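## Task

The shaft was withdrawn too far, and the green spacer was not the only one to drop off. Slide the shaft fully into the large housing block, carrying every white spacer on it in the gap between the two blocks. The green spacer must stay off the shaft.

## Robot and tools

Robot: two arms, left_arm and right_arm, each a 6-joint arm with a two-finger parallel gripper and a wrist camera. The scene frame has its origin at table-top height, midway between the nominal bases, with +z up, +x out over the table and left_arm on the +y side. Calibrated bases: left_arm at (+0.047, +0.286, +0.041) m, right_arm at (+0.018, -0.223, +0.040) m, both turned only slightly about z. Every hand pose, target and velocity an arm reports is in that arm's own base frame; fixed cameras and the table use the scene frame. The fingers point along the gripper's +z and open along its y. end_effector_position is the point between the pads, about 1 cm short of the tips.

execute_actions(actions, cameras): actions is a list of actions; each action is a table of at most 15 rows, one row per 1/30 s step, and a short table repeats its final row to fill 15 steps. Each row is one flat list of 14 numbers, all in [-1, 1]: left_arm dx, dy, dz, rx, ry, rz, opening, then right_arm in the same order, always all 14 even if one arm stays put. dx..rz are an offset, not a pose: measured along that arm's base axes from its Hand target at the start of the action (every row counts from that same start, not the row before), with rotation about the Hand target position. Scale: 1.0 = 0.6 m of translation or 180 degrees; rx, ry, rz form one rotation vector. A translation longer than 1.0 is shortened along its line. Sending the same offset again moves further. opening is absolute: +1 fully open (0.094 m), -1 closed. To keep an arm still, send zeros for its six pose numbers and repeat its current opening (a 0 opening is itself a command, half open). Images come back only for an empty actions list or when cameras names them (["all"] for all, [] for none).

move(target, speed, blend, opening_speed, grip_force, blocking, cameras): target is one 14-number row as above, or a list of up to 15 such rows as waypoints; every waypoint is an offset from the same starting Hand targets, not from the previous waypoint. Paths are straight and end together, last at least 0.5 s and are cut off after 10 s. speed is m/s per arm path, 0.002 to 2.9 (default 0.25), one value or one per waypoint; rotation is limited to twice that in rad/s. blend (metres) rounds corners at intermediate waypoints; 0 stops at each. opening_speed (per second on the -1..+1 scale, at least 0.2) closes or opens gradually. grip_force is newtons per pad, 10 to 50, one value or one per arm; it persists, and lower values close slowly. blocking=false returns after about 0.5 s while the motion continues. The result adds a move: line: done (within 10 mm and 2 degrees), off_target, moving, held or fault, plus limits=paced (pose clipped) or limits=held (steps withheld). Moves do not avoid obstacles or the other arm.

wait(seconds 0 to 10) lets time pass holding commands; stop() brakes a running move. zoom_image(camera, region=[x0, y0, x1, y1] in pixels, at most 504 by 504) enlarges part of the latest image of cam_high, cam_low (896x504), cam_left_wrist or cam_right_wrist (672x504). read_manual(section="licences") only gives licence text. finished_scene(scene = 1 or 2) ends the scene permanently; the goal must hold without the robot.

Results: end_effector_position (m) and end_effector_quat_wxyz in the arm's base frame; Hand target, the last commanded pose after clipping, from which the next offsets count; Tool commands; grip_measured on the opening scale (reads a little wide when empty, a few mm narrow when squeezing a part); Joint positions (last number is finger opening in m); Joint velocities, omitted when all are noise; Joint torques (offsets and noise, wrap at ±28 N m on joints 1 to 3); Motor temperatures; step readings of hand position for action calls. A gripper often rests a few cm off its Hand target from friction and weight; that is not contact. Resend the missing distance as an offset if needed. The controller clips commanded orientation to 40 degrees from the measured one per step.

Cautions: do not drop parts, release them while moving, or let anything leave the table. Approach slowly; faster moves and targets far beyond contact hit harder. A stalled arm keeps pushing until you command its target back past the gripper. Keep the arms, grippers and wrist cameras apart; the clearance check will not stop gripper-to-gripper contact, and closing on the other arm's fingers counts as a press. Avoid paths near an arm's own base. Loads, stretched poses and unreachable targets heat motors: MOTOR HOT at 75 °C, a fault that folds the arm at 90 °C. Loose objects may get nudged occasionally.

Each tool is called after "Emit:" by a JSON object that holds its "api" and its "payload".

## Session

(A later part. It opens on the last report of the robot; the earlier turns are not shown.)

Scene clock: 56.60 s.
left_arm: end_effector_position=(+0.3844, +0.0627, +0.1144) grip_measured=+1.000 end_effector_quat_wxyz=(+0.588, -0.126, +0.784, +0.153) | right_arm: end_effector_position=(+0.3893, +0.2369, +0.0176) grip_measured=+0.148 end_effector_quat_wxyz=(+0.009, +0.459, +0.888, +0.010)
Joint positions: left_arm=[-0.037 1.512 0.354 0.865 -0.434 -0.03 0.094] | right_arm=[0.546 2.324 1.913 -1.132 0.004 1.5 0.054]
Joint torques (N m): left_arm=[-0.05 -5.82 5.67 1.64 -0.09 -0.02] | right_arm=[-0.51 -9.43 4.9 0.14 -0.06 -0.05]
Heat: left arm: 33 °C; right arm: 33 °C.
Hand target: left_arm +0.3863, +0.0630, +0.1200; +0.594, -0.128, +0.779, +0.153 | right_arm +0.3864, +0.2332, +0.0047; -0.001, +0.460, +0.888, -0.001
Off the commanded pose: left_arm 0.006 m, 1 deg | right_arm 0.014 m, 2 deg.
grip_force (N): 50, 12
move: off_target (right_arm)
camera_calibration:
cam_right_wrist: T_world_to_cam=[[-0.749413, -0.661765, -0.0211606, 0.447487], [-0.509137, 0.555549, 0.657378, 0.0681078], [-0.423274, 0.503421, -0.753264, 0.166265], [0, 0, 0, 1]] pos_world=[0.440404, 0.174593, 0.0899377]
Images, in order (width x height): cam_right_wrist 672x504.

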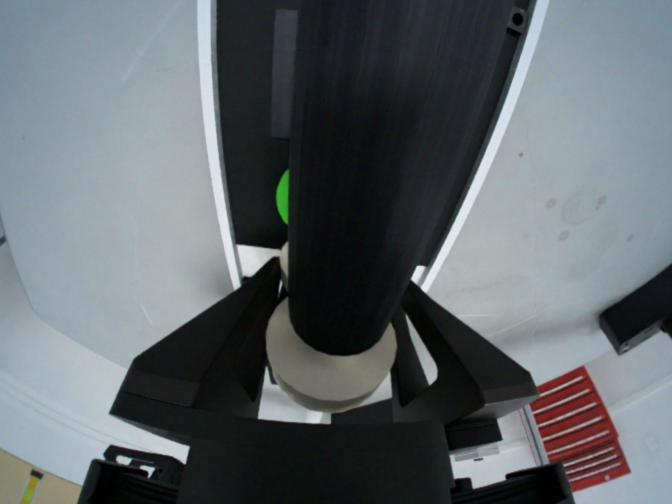

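Emit:
{"api": "move", "payload": {"target": [0,0,0,0,0,0,1, 0,0,0.03,0,0,0,0.0], "cameras": ["cam_right_wrist","cam_low"], "speed": 0.04}}

Emit:
{"api": "zoom_image", "payload": {"camera": "cam_right_wrist", "region": [220, 200, 440, 420]}}

Emit:
{"api": "zoom_image", "payload": {"camera": "cam_low", "region": [330, 190, 470, 310]}}

Scene clock: 57.87 s.
left_arm: end_effector_position=(+0.3844, +0.0627, +0.1144) grip_measured=+1.000 end_effector_quat_wxyz=(+0.588, -0.126, +0.784, +0.153) | right_arm: end_effector_position=(+0.3886, +0.2365, +0.0195) grip_measured=+0.148 end_effector_quat_wxyz=(+0.008, +0.459, +0.888, +0.009)
Joint positions: left_arm=[-0.037 1.512 0.354 0.865 -0.434 -0.03 0.094] | right_arm=[0.546 2.324 1.92 -1.144 0.004 1.5 0.054]
Joint torques (N m): left_arm=[0.13 -6.04 5.55 1.69 -0.09 -0.02] | right_arm=[-0.51 -10.5 8.16 -0.32 -0.05 -0.05]
Motor temperatures (°C): left_arm=[24 28 27 33 24 26 25] | right_arm=[27 27 26 32 27 26 24]
Heat: left arm: 33 °C; right arm: 32 °C.
Hand target: left_arm +0.3863, +0.0630, +0.1200; +0.594, -0.128, +0.779, +0.153 | right_arm +0.3864, +0.2332, +0.0227; -0.001, +0.460, +0.888, -0.001
Off the commanded pose: left_arm 0.006 m, 1 deg | right_arm 0.005 m, 1 deg.
grip_force (N): 50, 12
move: done
camera_calibration:
cam_right_wrist: T_world_to_cam=[[-0.749515, -0.661778, -0.0166413, 0.446646], [-0.506504, 0.557106, 0.658093, 0.0653909], [-0.426241, 0.501679, -0.752753, 0.169162], [0, 0, 0, 1]] pos_world=[0.439993, 0.174286, 0.0917365]
Images, in order (width x height): cam_low 896x504, cam_right_wrist 672x504.

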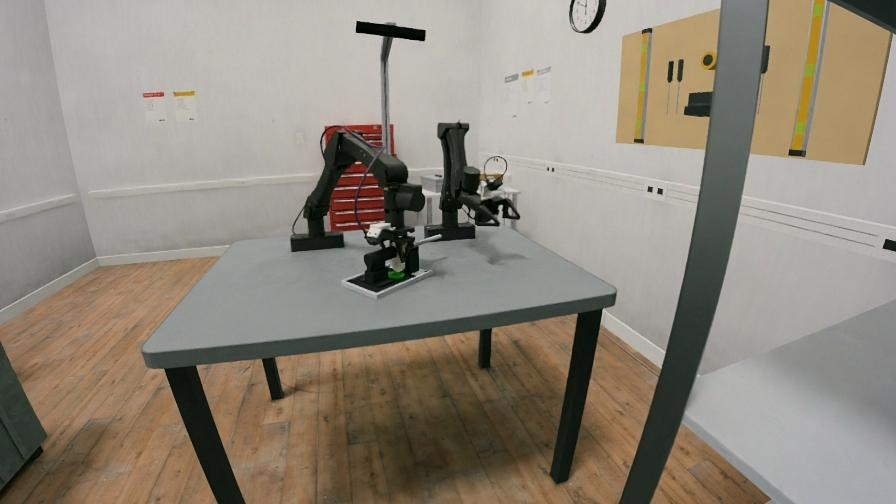

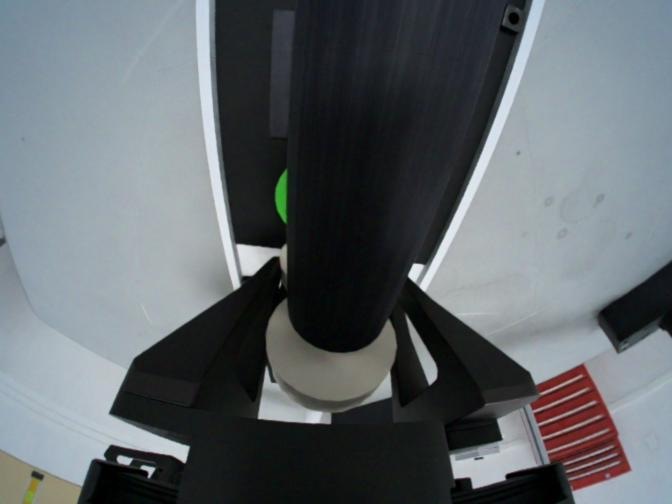

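Scaled by 2.291 from the camera's 672x504 image, which has a finer 960x720 frame.

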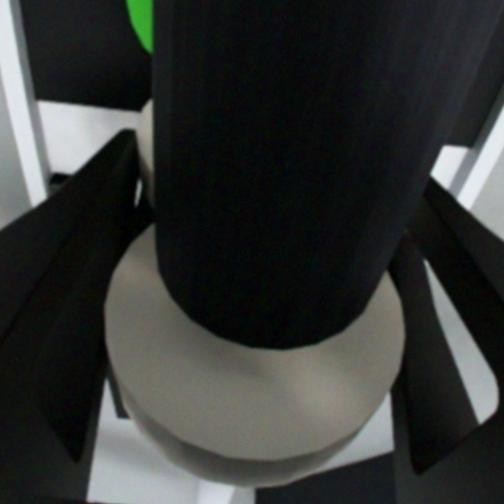

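Scaled by 3.600 from the camera's 896x504 image, which has a finer 1280x720 frame.

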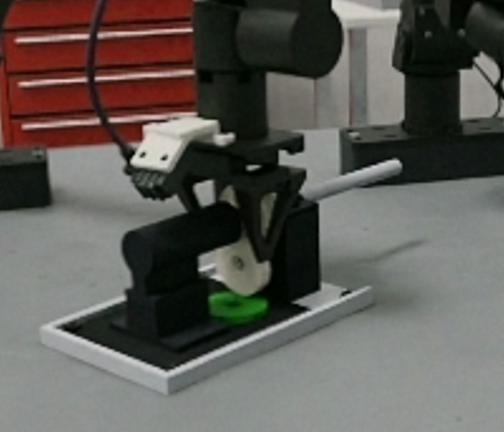

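Emit:
{"api": "move", "payload": {"target": [0,0,0,0,0,0,1, 0,0,0.01,0,0,0,0.0], "cameras": ["cam_right_wrist","cam_low"], "speed": 0.04}}

Emit:
{"api": "zoom_image", "payload": {"camera": "cam_right_wrist", "region": [220, 200, 440, 420]}}

Emit:
{"api": "zoom_image", "payload": {"camera": "cam_low", "region": [350, 220, 450, 305]}}

Scene clock: 59.27 s.
left_arm: end_effector_position=(+0.3844, +0.0627, +0.1144) grip_measured=+1.000 end_effector_quat_wxyz=(+0.588, -0.126, +0.784, +0.153) | right_arm: end_effector_position=(+0.3876, +0.2359, +0.0201) grip_measured=+0.148 end_effector_quat_wxyz=(+0.005, +0.459, +0.888, +0.005)
Joint positions: left_arm=[-0.037 1.512 0.354 0.865 -0.434 -0.03 0.094] | right_arm=[0.546 2.328 1.929 -1.157 0.004 1.5 0.054]
Joint torques (N m): left_arm=[-0.06 -5.89 5.59 1.7 -0.12 0.01] | right_arm=[-0.5 -11.11 8.8 -0.4 -0.05 -0.06]
Heat: left arm: 33 °C; right arm: 32 °C.
Hand target: left_arm +0.3863, +0.0630, +0.1200; +0.594, -0.128, +0.779, +0.153 | right_arm +0.3864, +0.2332, +0.0287; -0.001, +0.460, +0.888, -0.001
Off the commanded pose: left_arm 0.006 m, 1 deg | right_arm 0.009 m, 1 deg.
grip_force (N): 50, 12
move: done
camera_calibration:
cam_right_wrist: T_world_to_cam=[[-0.749556, -0.661884, -0.0087475, 0.445366], [-0.50204, 0.559827, 0.659203, 0.0624362], [-0.431419, 0.498501, -0.751914, 0.172223], [0, 0, 0, 1]] pos_world=[0.439472, 0.173974, 0.0922342]
Images, in order (width x height): cam_low 896x504, cam_right_wrist 672x504.

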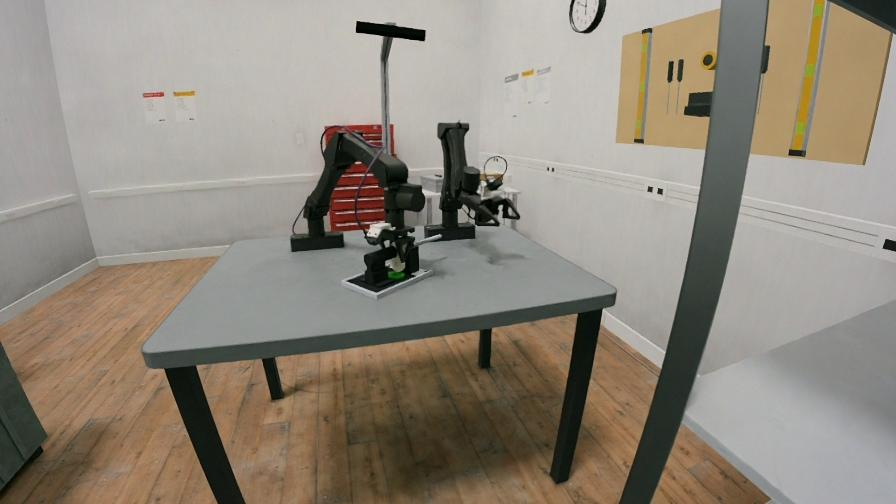

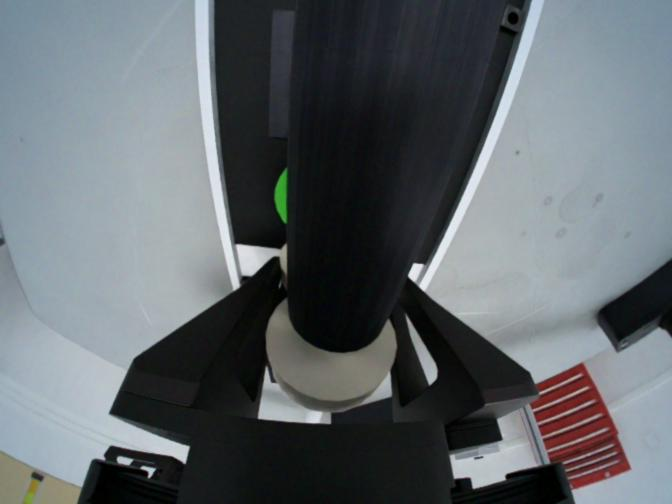

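Scaled by 2.291 from the camera's 672x504 image, which has a finer 960x720 frame.

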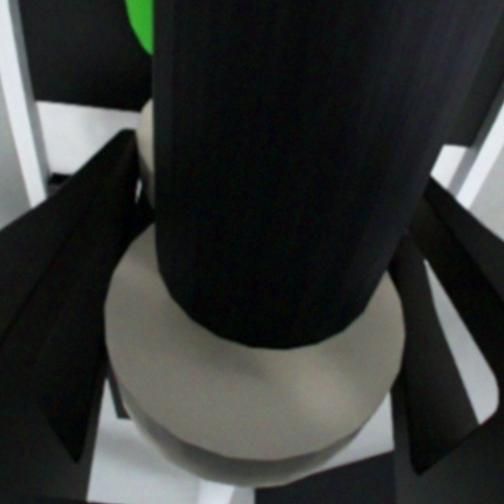

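Scaled by 5.040 from the camera's 896x504 image, which has a finer 1280x720 frame.

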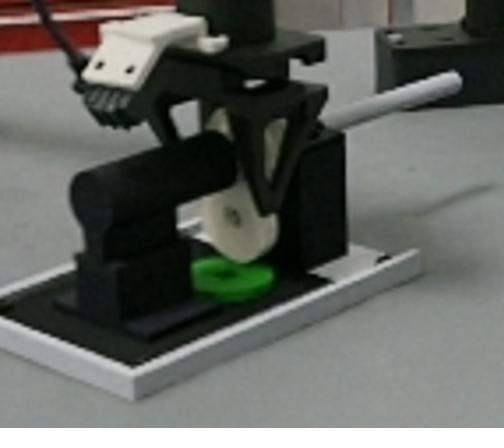

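Emit:
{"api": "move", "payload": {"target": [0,0,0,0,0,0,1, 0,0,0.013,0,0,0,0.0], "cameras": ["cam_right_wrist","cam_low"], "speed": 0.04}}

Emit:
{"api": "zoom_image", "payload": {"camera": "cam_right_wrist", "region": [220, 200, 440, 420]}}

Emit:
{"api": "zoom_image", "payload": {"camera": "cam_low", "region": [350, 220, 450, 305]}}

Scene clock: 62.03 s.
left_arm: end_effector_position=(+0.3844, +0.0627, +0.1144) grip_measured=+1.000 end_effector_quat_wxyz=(+0.588, -0.126, +0.784, +0.153) | right_arm: end_effector_position=(+0.3876, +0.2358, +0.0209) grip_measured=+0.148 end_effector_quat_wxyz=(+0.004, +0.459, +0.888, +0.002)
Joint positions: left_arm=[-0.037 1.512 0.354 0.865 -0.434 -0.03 0.094] | right_arm=[0.546 2.334 1.943 -1.172 0.004 1.5 0.054]
Joint torques (N m): left_arm=[0.1 -5.76 5.74 1.66 -0.1 -0.03] | right_arm=[-0.51 -12.01 9.43 -0.53 -0.05 -0.06]
Heat: left arm: 33 °C; right arm: 32 °C.
Hand target: left_arm +0.3863, +0.0630, +0.1200; +0.594, -0.128, +0.779, +0.153 | right_arm +0.3864, +0.2332, +0.0366; -0.001, +0.460, +0.888, -0.001
Off the commanded pose: left_arm 0.006 m, 1 deg | right_arm 0.016 m, 1 deg.
grip_force (N): 50, 12
move: off_target (right_arm)
camera_calibration:
cam_right_wrist: T_world_to_cam=[[-0.749645, -0.661836, -0.00239772, 0.445152], [-0.498329, 0.562053, 0.660125, 0.0598403], [-0.435546, 0.496054, -0.751152, 0.175021], [0, 0, 0, 1]] pos_world=[0.439756, 0.174164, 0.0930327]
Images, in order (width x height): cam_low 896x504, cam_right_wrist 672x504.

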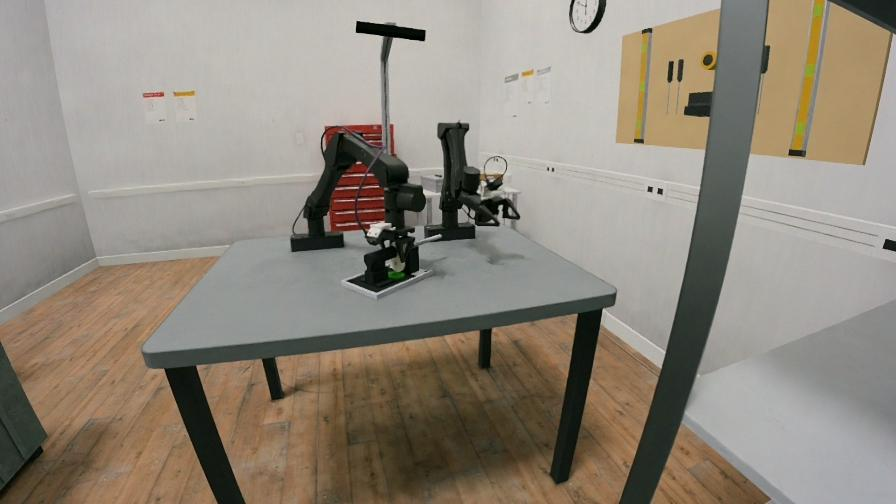

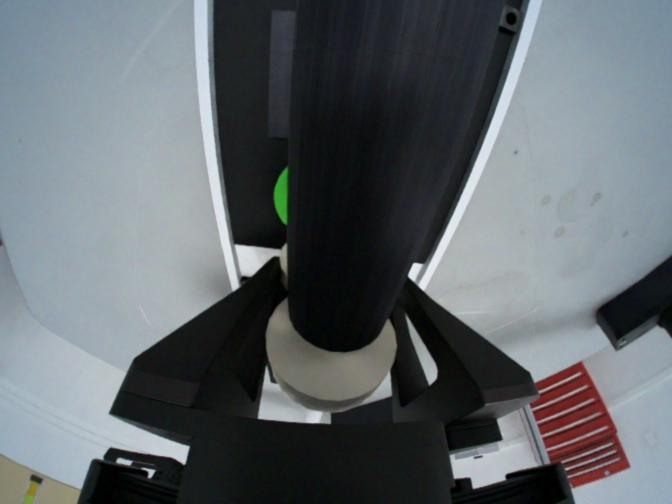

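Scaled by 2.291 from the camera's 672x504 image, which has a finer 960x720 frame.

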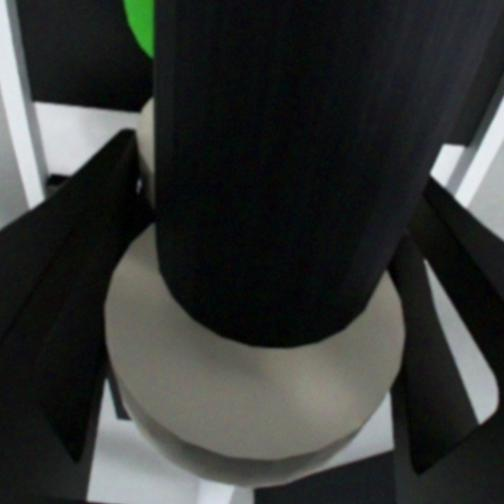

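Scaled by 5.040 from the camera's 896x504 image, which has a finer 1280x720 frame.

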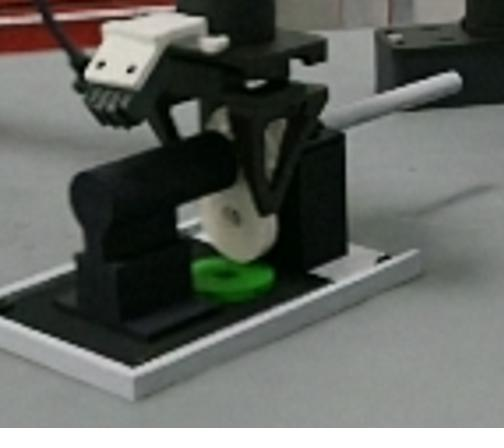

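Emit:
{"api": "move", "payload": {"target": [[0,0,0,0,0,0,1, 0,0,-0.025,0,0,0,0.0],[0,0,0,0,0,0,1, 0,0,-0.025,0,0,0,0.5],[0,0,0,0,0,0,1, 0,0,0.15,0,0,0,0.9]], "cameras": ["cam_right_wrist","cam_low"], "speed": 0.1, "grip_force": 50}}

Emit:
{"api": "zoom_image", "payload": {"camera": "cam_right_wrist", "region": [220, 100, 440, 320]}}

Emit:
{"api": "zoom_image", "payload": {"camera": "cam_low", "region": [350, 220, 450, 305]}}

Scene clock: 69.67 s.
left_arm: end_effector_position=(+0.3844, +0.0627, +0.1144) grip_measured=+1.000 end_effector_quat_wxyz=(+0.588, -0.126, +0.784, +0.153) | right_arm: end_effector_position=(+0.3876, +0.2361, +0.1226) grip_measured=+0.898 end_effector_quat_wxyz=(+0.009, +0.459, +0.888, +0.012)
Joint positions: left_arm=[-0.037 1.512 0.354 0.865 -0.434 -0.03 0.094] | right_arm=[0.546 2.335 2.351 -1.558 0.003 1.5 0.089]
Joint torques (N m): left_arm=[0.05 -5.87 5.52 1.69 -0.06 -0.05] | right_arm=[-0.53 -11.22 6.43 -0.08 -0.04 -0.06]
Heat: left arm: 33 °C; right arm: 31 °C.
Hand target: left_arm +0.3863, +0.0630, +0.1200; +0.594, -0.128, +0.779, +0.153 | right_arm +0.3864, +0.2332, +0.1265; -0.001, +0.460, +0.888, -0.001
Off the commanded pose: left_arm 0.006 m, 1 deg | right_arm 0.005 m, 2 deg.
joint sent to its limit (right arm) — joint 4 (wrist pitch), lower limit. The joint targets still meet the commanded pose.
move: done
camera_calibration:
cam_right_wrist: T_world_to_cam=[[-0.749397, -0.661713, -0.0232296, 0.448015], [-0.509799, 0.554255, 0.657956, -0.000864826], [-0.422503, 0.504913, -0.752698, 0.244275], [0, 0, 0, 1]] pos_world=[0.438507, 0.173599, 0.194841]
Images, in order (width x height): cam_low 896x504, cam_right_wrist 672x504.

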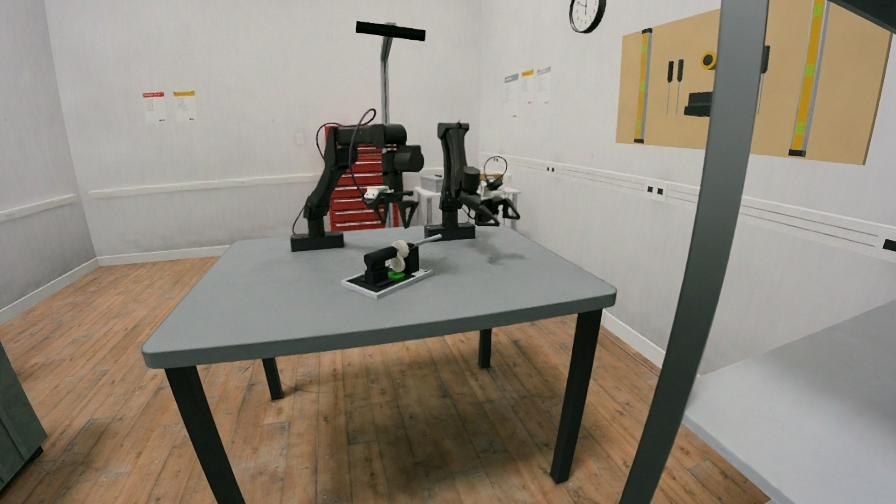

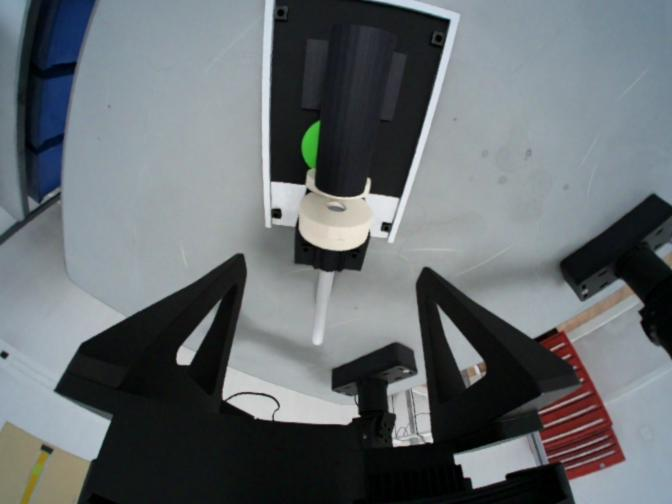

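Scaled by 2.291 from the camera's 672x504 image, which has a finer 960x720 frame.

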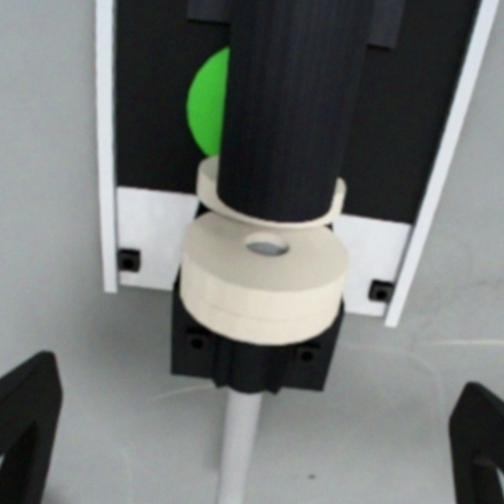

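Scaled by 5.040 from the camera's 896x504 image, which has a finer 1280x720 frame.

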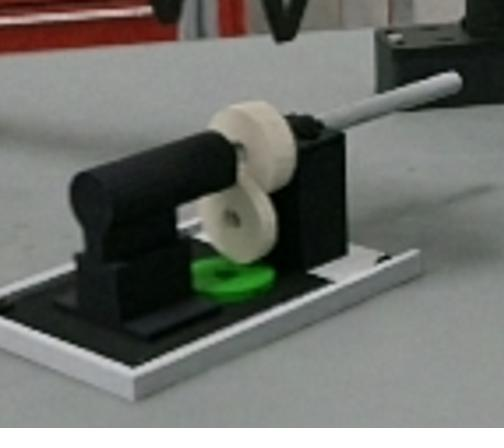

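Emit:
{"api": "move", "payload": {"target": [[0,0,0,0,0,0,1, 0.0,0.0,0.08,0,0,0.5,1],[0,0,0,0,0,0,1, 0.023,-0.03,0.06,0.1,-0.1419,0.984,1],[0,0,0,0,0,0,1, 0.023,-0.03,0.0,0.1,-0.1419,0.984,1]], "blend": [0.02,0.02,0], "cameras": ["cam_right_wrist","cam_high"], "speed": 0.35}}

Emit:
{"api": "zoom_image", "payload": {"camera": "cam_right_wrist", "region": [220, 100, 460, 340]}}

Scene clock: 79.30 s.
left_arm: end_effector_position=(+0.3844, +0.0627, +0.1144) grip_measured=+1.000 end_effector_quat_wxyz=(+0.588, -0.126, +0.784, +0.153) | right_arm: end_effector_position=(+0.4044, +0.2148, +0.1318) grip_measured=+0.998 end_effector_quat_wxyz=(-0.118, +0.870, -0.464, -0.114)
Joint positions: left_arm=[-0.037 1.512 0.354 0.865 -0.434 -0.03 0.094] | right_arm=[0.359 2.342 2.361 -1.563 -0.328 -1.798 0.094]
Joint torques (N m): left_arm=[0.02 -5.81 5.6 1.68 -0.09 0.02] | right_arm=[-0.12 -10.26 5.11 -0.03 -0.36 -0.13]
Heat: left arm: 33 °C; right arm: 31 °C.
Hand target: left_arm +0.3863, +0.0630, +0.1200; +0.594, -0.128, +0.779, +0.153 | right_arm +0.4001, +0.2152, +0.1266; -0.081, +0.874, -0.455, -0.153
Off the commanded pose: left_arm 0.006 m, 1 deg | right_arm 0.007 m, 6 deg.
joint sent to its limit (right arm) — joint 4 (wrist pitch), lower limit. The joint targets are off in orientation, not in position.
move: off_target (right_arm); blend cut to 0.018 m at target 2
camera_calibration:
cam_right_wrist: T_world_to_cam=[[0.772785, 0.619997, 0.135673, -0.465046], [0.52682, -0.745848, 0.407641, -0.0934471], [0.353928, -0.243544, -0.903007, 0.135627], [0, 0, 0, 1]] pos_world=[0.360608, 0.251661, 0.223659]
Images, in order (width x height): cam_high 896x504, cam_right_wrist 672x504.

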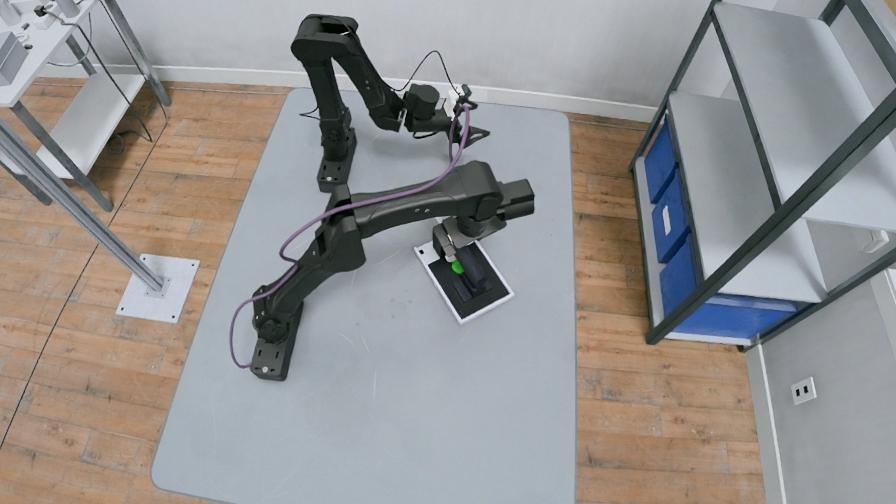

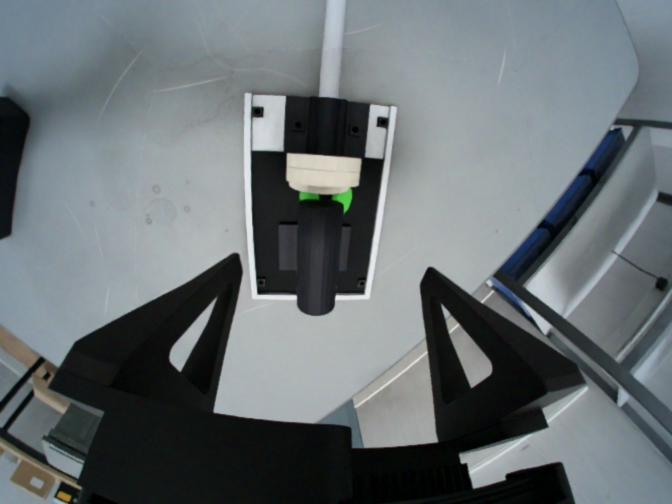

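Scaled by 2.100 from the camera's 672x504 image, which has a finer 960x720 frame.

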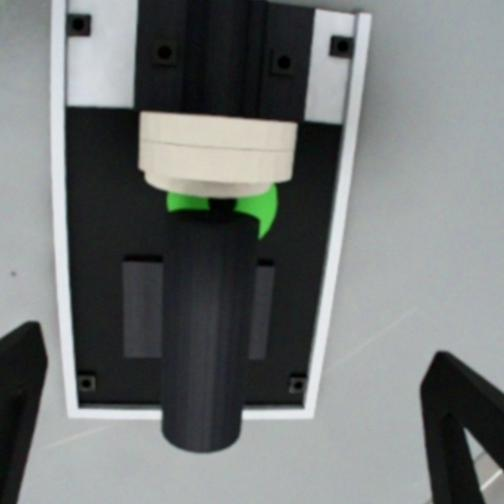

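Emit:
{"api": "move", "payload": {"target": [0,0,0,0,0,0,1, -0.0035,0.0132,-0.125,0,0,0,1], "cameras": ["cam_right_wrist","cam_low"], "speed": 0.15}}

Emit:
{"api": "zoom_image", "payload": {"camera": "cam_right_wrist", "region": [220, 80, 460, 320]}}

Emit:
{"api": "zoom_image", "payload": {"camera": "cam_low", "region": [340, 190, 450, 305]}}

Scene clock: 81.70 s.
left_arm: end_effector_position=(+0.3844, +0.0627, +0.1144) grip_measured=+1.000 end_effector_quat_wxyz=(+0.588, -0.126, +0.784, +0.153) | right_arm: end_effector_position=(+0.4004, +0.2200, +0.0594) grip_measured=+0.998 end_effector_quat_wxyz=(-0.083, +0.871, -0.462, -0.144)
Joint positions: left_arm=[-0.037 1.512 0.354 0.865 -0.434 -0.03 0.094] | right_arm=[0.373 2.411 2.191 -1.415 -0.328 -1.805 0.094]
Joint torques (N m): left_arm=[0.03 -5.86 5.53 1.67 -0.08 -0.03] | right_arm=[0.49 -10.3 5.37 0 -0.29 -0.15]
Heat: left arm: 33 °C; right arm: 31 °C.
Hand target: left_arm +0.3863, +0.0630, +0.1200; +0.594, -0.128, +0.779, +0.153 | right_arm +0.3980, +0.2232, +0.0515; -0.081, +0.874, -0.455, -0.153
Off the commanded pose: left_arm 0.006 m, 1 deg | right_arm 0.009 m, 1 deg.
move: done
camera_calibration:
cam_right_wrist: T_world_to_cam=[[0.767636, 0.638851, 0.0510319, -0.452403], [0.575126, -0.721818, 0.38498, -0.0812874], [0.282781, -0.266175, -0.921513, 0.107504], [0, 0, 0, 1]] pos_world=[0.363631, 0.258958, 0.153447]
Images, in order (width x height): cam_low 896x504, cam_right_wrist 672x504.

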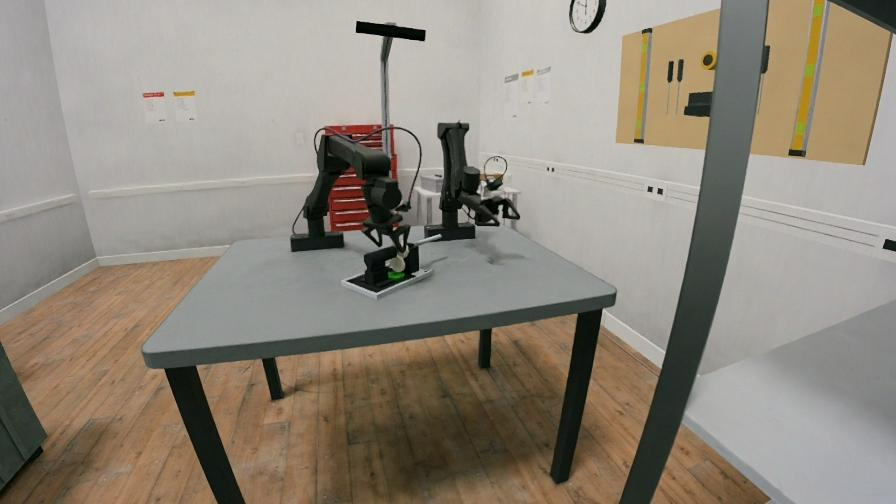

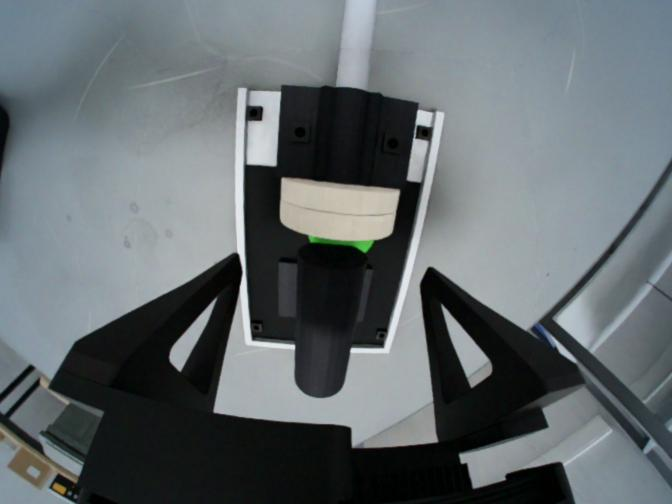

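Scaled by 2.100 from the camera's 672x504 image, which has a finer 960x720 frame.

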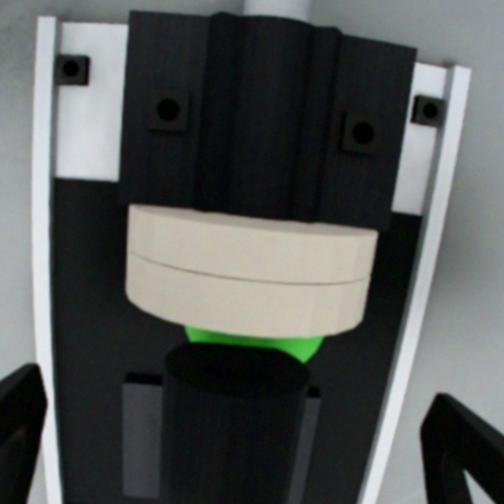

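Scaled by 4.383 from the camera's 896x504 image, which has a finer 1280x720 frame.

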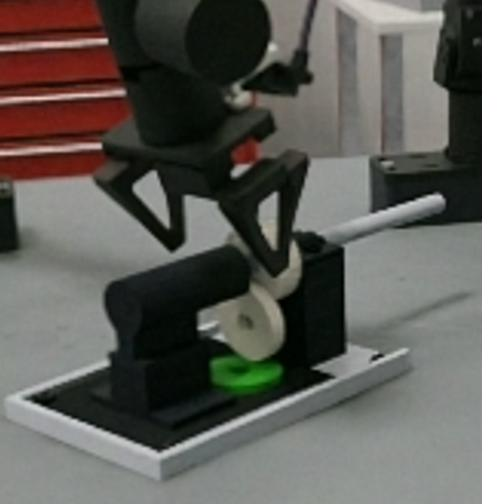

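Emit:
{"api": "move", "payload": {"target": [0,0,0,0,0,0,1, -0.0095,0.0115,-0.078,0,0,0,1], "cameras": ["cam_right_wrist","cam_low"], "speed": 0.1}}

Emit:
{"api": "zoom_image", "payload": {"camera": "cam_right_wrist", "region": [220, 80, 460, 320]}}

Emit:
{"api": "zoom_image", "payload": {"camera": "cam_low", "region": [340, 190, 450, 305]}}

Scene clock: 84.53 s.
left_arm: end_effector_position=(+0.3844, +0.0627, +0.1144) grip_measured=+1.000 end_effector_quat_wxyz=(+0.588, -0.126, +0.784, +0.153) | right_arm: end_effector_position=(+0.3976, +0.2276, +0.0160) grip_measured=+0.998 end_effector_quat_wxyz=(-0.088, +0.876, -0.453, -0.139)
Joint positions: left_arm=[-0.037 1.512 0.354 0.865 -0.434 -0.03 0.094] | right_arm=[0.391 2.412 2.021 -1.228 -0.328 -1.805 0.094]
Joint torques (N m): left_arm=[-0.09 -5.86 5.63 1.65 -0.13 0] | right_arm=[0.49 -9.92 4.85 0 -0.32 0.03]
Heat: left arm: 33 °C; right arm: 31 °C.
Hand target: left_arm +0.3863, +0.0630, +0.1200; +0.594, -0.128, +0.779, +0.153 | right_arm +0.3923, +0.2300, +0.0047; -0.081, +0.874, -0.455, -0.153
Off the commanded pose: left_arm 0.006 m, 1 deg | right_arm 0.013 m, 2 deg.
move: off_target (right_arm)
camera_calibration:
cam_right_wrist: T_world_to_cam=[[0.755174, 0.652136, 0.0665653, -0.451266], [0.582097, -0.713816, 0.389397, -0.0621009], [0.301455, -0.255315, -0.918662, 0.0604431], [0, 0, 0, 1]] pos_world=[0.358712, 0.265391, 0.109747]
Images, in order (width x height): cam_low 896x504, cam_right_wrist 672x504.

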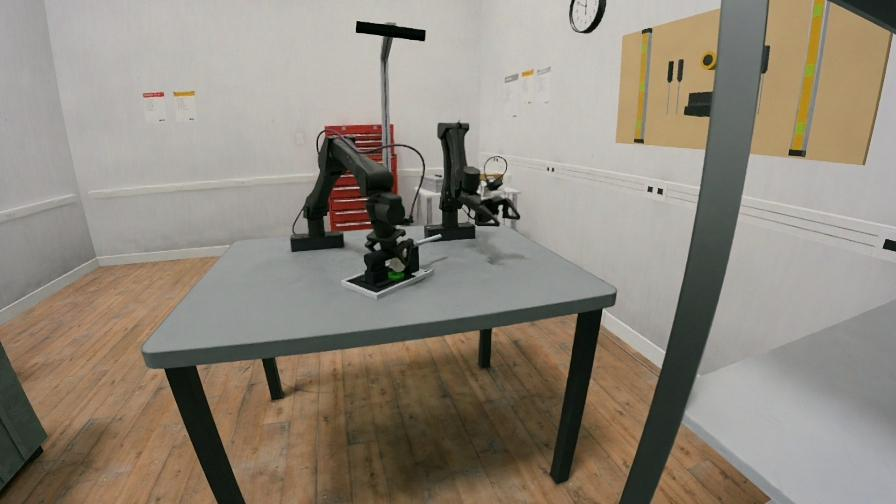

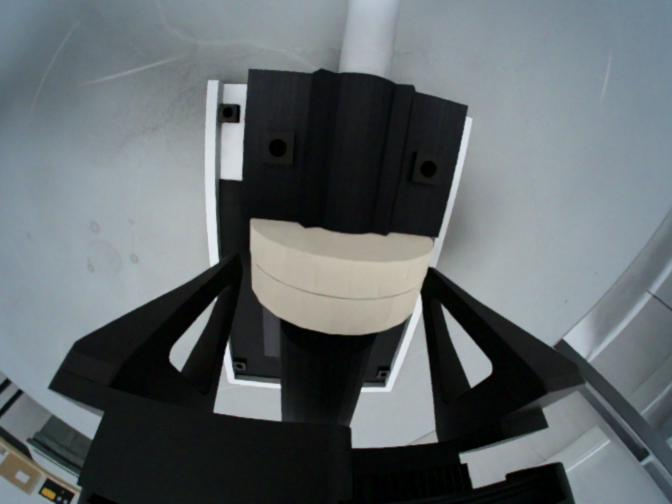

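Scaled by 2.100 from the camera's 672x504 image, which has a finer 960x720 frame.

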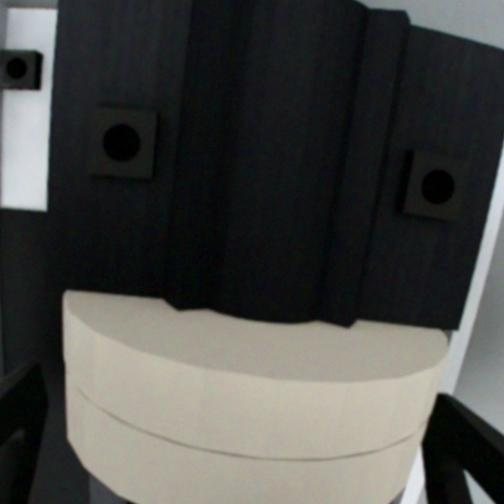

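Scaled by 4.383 from the camera's 896x504 image, which has a finer 1280x720 frame.

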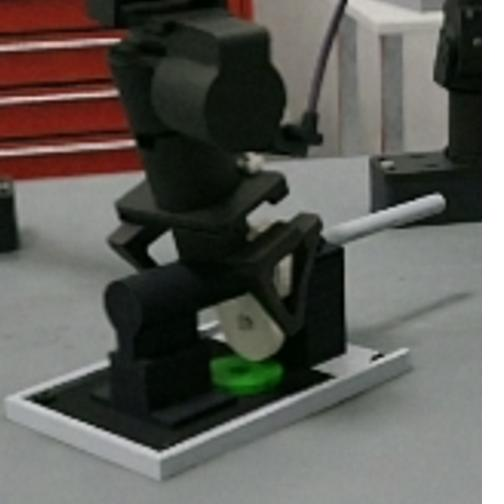

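Emit:
{"api": "move", "payload": {"target": [[0,0,0,0,0,0,1, -0.001,0.0015,-0.005,0,0,0,0.4],[0,0,0,0,0,0,1, -0.001,0.0015,-0.005,0,0,0,0.2]], "cameras": ["cam_right_wrist","cam_low"], "speed": 0.1, "opening_speed": 0.5}}

Emit:
{"api": "zoom_image", "payload": {"camera": "cam_low", "region": [340, 190, 450, 305]}}

Scene clock: 89.20 s.
left_arm: end_effector_position=(+0.3844, +0.0627, +0.1144) grip_measured=+1.000 end_effector_quat_wxyz=(+0.588, -0.126, +0.784, +0.153) | right_arm: end_effector_position=(+0.3986, +0.2280, +0.0142) grip_measured=+0.202 end_effector_quat_wxyz=(-0.090, +0.877, -0.452, -0.138)
Joint positions: left_arm=[-0.037 1.512 0.354 0.865 -0.434 -0.03 0.094] | right_arm=[0.391 2.412 2.014 -1.216 -0.328 -1.805 0.056]
Joint torques (N m): left_arm=[0.1 -5.85 5.6 1.67 -0.1 -0.03] | right_arm=[0.7 -9.85 4.67 0.02 -0.32 0.05]
Heat: left arm: 33 °C; right arm: 30 °C.
Hand target: left_arm +0.3863, +0.0630, +0.1200; +0.594, -0.128, +0.779, +0.153 | right_arm +0.3917, +0.2309, +0.0017; -0.081, +0.874, -0.455, -0.153
Off the commanded pose: left_arm 0.006 m, 1 deg | right_arm 0.015 m, 2 deg.
move: off_target (right_arm); target 2's new opening was sent with right_arm's hand 0.015 m and 2 deg from that target
camera_calibration:
cam_right_wrist: T_world_to_cam=[[0.754871, 0.651945, 0.0716744, -0.451993], [0.580111, -0.714662, 0.390807, -0.0607997], [0.306008, -0.25343, -0.917678, 0.0563272], [0, 0, 0, 1]] pos_world=[0.35923, 0.265498, 0.107847]
Images, in order (width x height): cam_low 896x504, cam_right_wrist 672x504.

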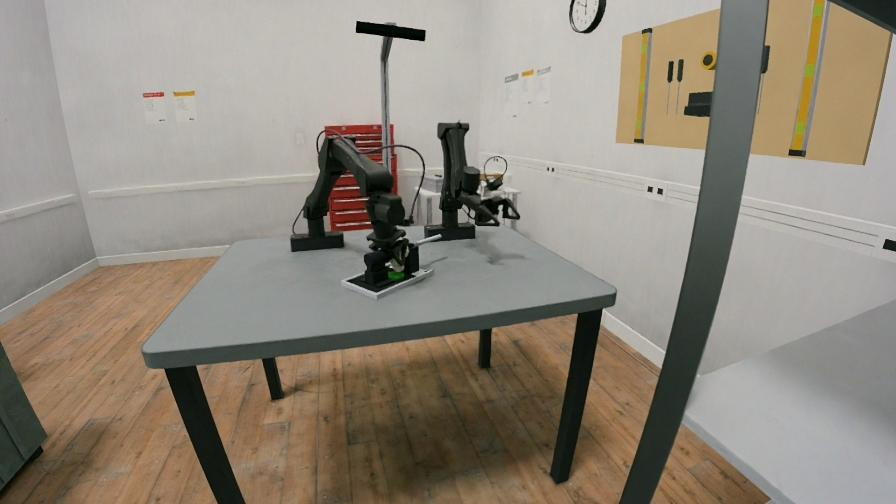

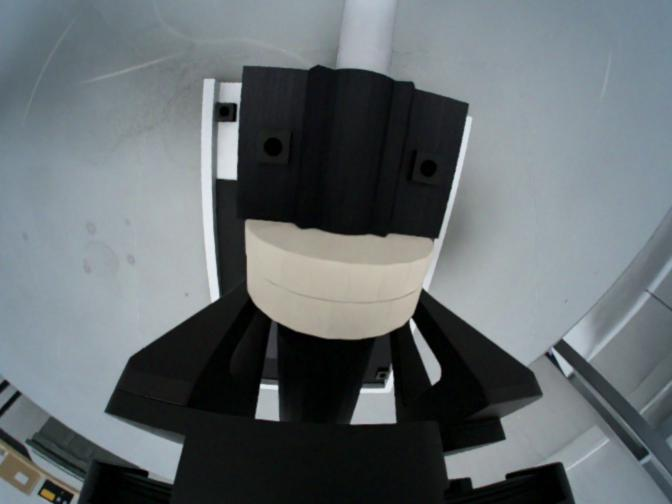

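Scaled by 4.383 from the camera's 896x504 image, which has a finer 1280x720 frame.

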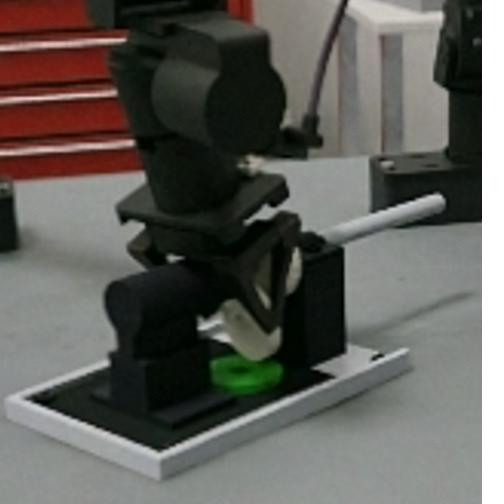

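Emit:
{"api": "move", "payload": {"target": [0,0,0,0,0,0,1, 0,0,0,0,0,0,0.05], "cameras": ["cam_right_wrist","cam_low"], "speed": 0.1, "grip_force": [50,20], "opening_speed": 0.3}}

Emit:
{"api": "zoom_image", "payload": {"camera": "cam_low", "region": [340, 190, 450, 305]}}

Emit:
{"api": "zoom_image", "payload": {"camera": "cam_right_wrist", "region": [220, 200, 460, 440]}}

Scene clock: 90.50 s.
left_arm: end_effector_position=(+0.3844, +0.0627, +0.1144) grip_measured=+1.000 end_effector_quat_wxyz=(+0.588, -0.126, +0.784, +0.153) | right_arm: end_effector_position=(+0.3986, +0.2280, +0.0142) grip_measured=+0.052 end_effector_quat_wxyz=(-0.090, +0.877, -0.452, -0.138)
Joint positions: left_arm=[-0.037 1.512 0.354 0.865 -0.434 -0.03 0.094] | right_arm=[0.391 2.412 2.014 -1.216 -0.328 -1.805 0.049]
Joint torques (N m): left_arm=[-0.05 -6 5.68 1.65 -0.1 -0.03] | right_arm=[0.59 -9.85 4.66 0.01 -0.33 0.05]
Heat: left arm: 34 °C; right arm: 30 °C.
Hand target: left_arm +0.3863, +0.0630, +0.1200; +0.594, -0.128, +0.779, +0.153 | right_arm +0.3917, +0.2309, +0.0017; -0.081, +0.874, -0.455, -0.153
Off the commanded pose: left_arm 0.006 m, 1 deg | right_arm 0.015 m, 2 deg.
grip_force (N): 50, 20
move: off_target (right_arm)
camera_calibration:
cam_right_wrist: T_world_to_cam=[[0.754871, 0.651945, 0.0716744, -0.451993], [0.580111, -0.714662, 0.390807, -0.0607997], [0.306008, -0.25343, -0.917678, 0.0563272], [0, 0, 0, 1]] pos_world=[0.35923, 0.265498, 0.107847]
Images, in order (width x height): cam_low 896x504, cam_right_wrist 672x504.

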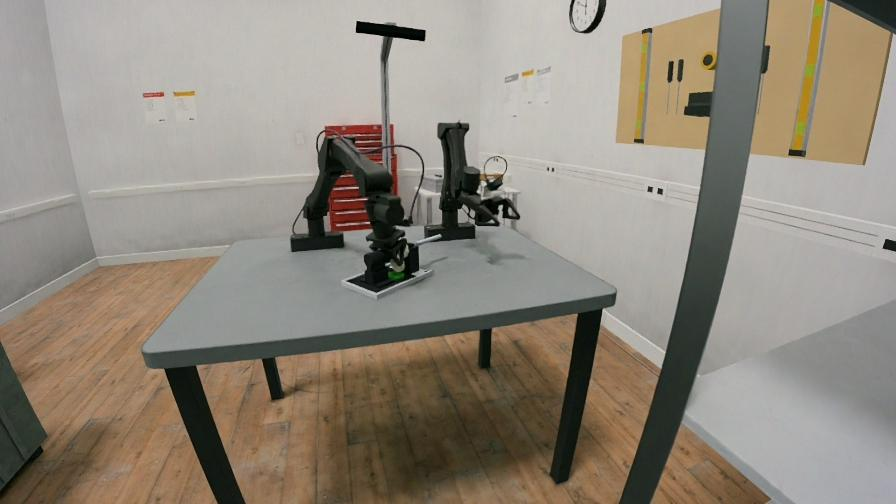

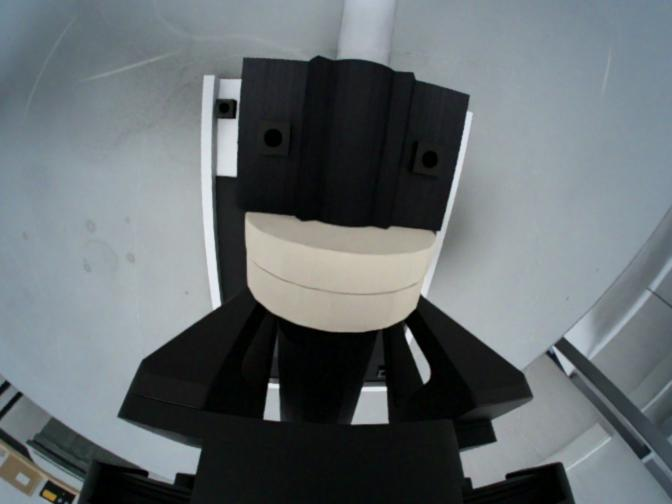

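Scaled by 4.383 from the camera's 896x504 image, which has a finer 1280x720 frame.

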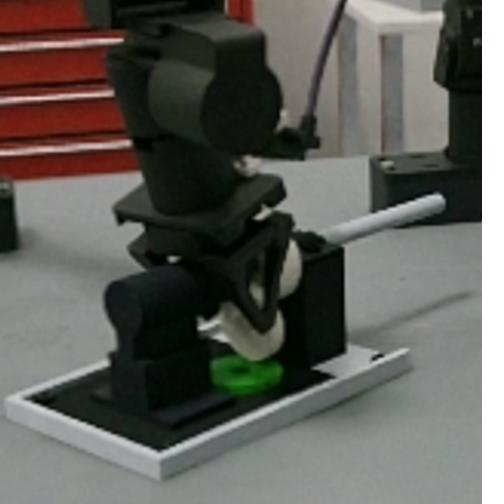

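Scaled by 2.100 from the camera's 672x504 image, which has a finer 960x720 frame.

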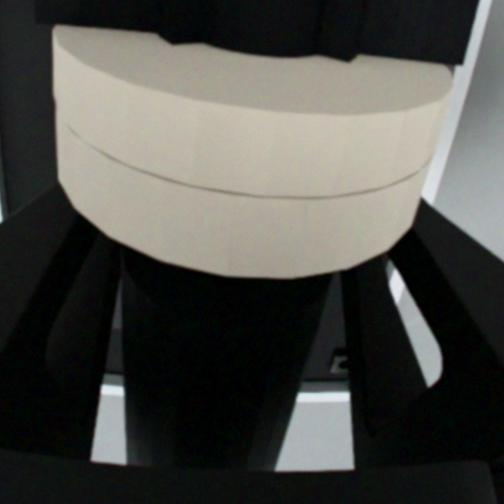

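Emit:
{"api": "move", "payload": {"target": [[0,0,0,0,0,0,1, 0,0,0,0,0,0,0.9],[0,0,0,0,0,0,1, 0.012,-0.018,0.06,0.0364,0.0255,0,0.9]], "cameras": ["cam_right_wrist","cam_low"], "speed": 0.1, "grip_force": 50}}

Emit:
{"api": "zoom_image", "payload": {"camera": "cam_low", "region": [340, 190, 450, 305]}}

Emit:
{"api": "zoom_image", "payload": {"camera": "cam_right_wrist", "region": [220, 100, 460, 340]}}

Scene clock: 94.40 s.
left_arm: end_effector_position=(+0.3844, +0.0627, +0.1144) grip_measured=+1.000 end_effector_quat_wxyz=(+0.588, -0.126, +0.784, +0.153) | right_arm: end_effector_position=(+0.4014, +0.2172, +0.0429) grip_measured=+0.898 end_effector_quat_wxyz=(-0.113, +0.863, -0.452, -0.197)
Joint positions: left_arm=[-0.037 1.512 0.354 0.865 -0.434 -0.03 0.094] | right_arm=[0.324 2.462 2.181 -1.408 -0.443 -1.879 0.089]
Joint torques (N m): left_arm=[0.12 -5.85 5.64 1.67 -0.11 0] | right_arm=[-0.01 -9.74 7.21 -0.33 -0.51 -0.18]
Heat: left arm: 34 °C; right arm: 30 °C.
Hand target: left_arm +0.3863, +0.0630, +0.1200; +0.594, -0.128, +0.779, +0.153 | right_arm +0.3989, +0.2202, +0.0377; -0.113, +0.861, -0.448, -0.213
Off the commanded pose: left_arm 0.006 m, 1 deg | right_arm 0.006 m, 2 deg.
move: done
camera_calibration:
cam_right_wrist: T_world_to_cam=[[0.766502, 0.638645, 0.0678841, -0.450775], [0.602414, -0.751582, 0.268741, -0.0769541], [0.22265, -0.165096, -0.960817, 0.0951357], [0, 0, 0, 1]] pos_world=[0.370696, 0.245754, 0.142689]
Images, in order (width x height): cam_low 896x504, cam_right_wrist 672x504.

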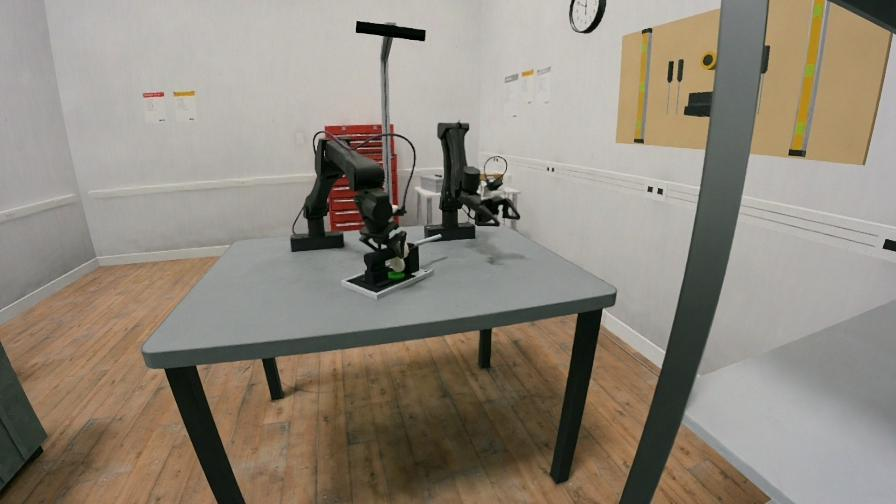

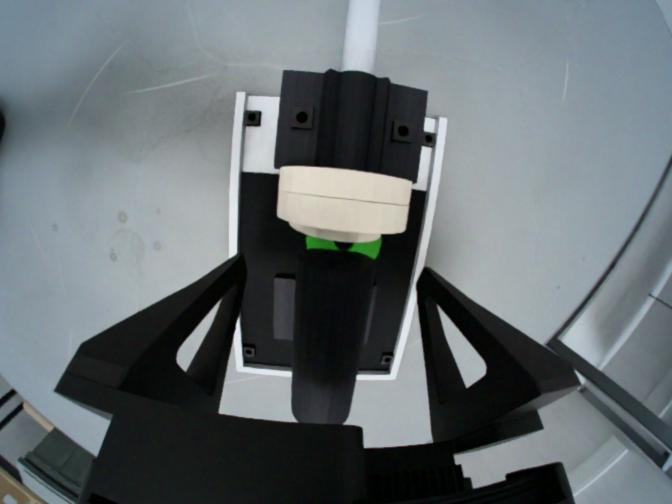

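Scaled by 4.383 from the camera's 896x504 image, which has a finer 1280x720 frame.

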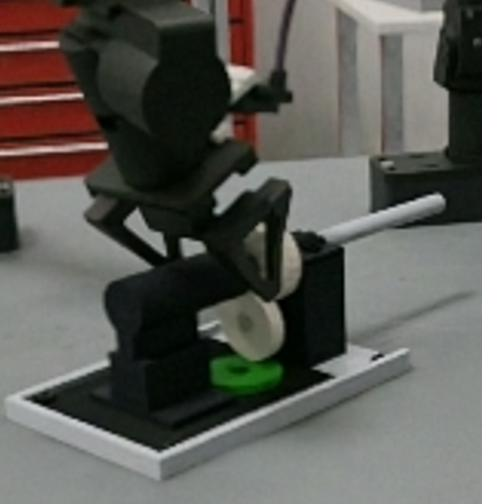

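Scaled by 2.100 from the camera's 672x504 image, which has a finer 960x720 frame.

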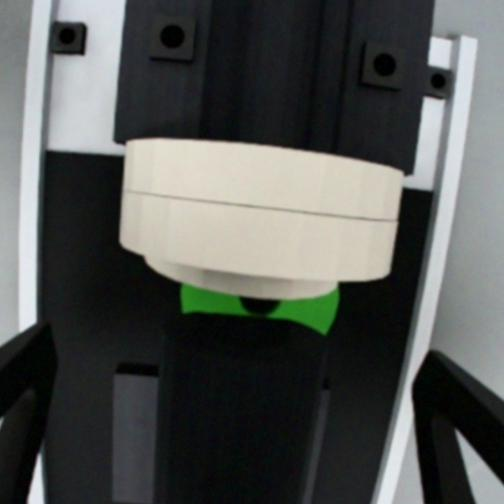

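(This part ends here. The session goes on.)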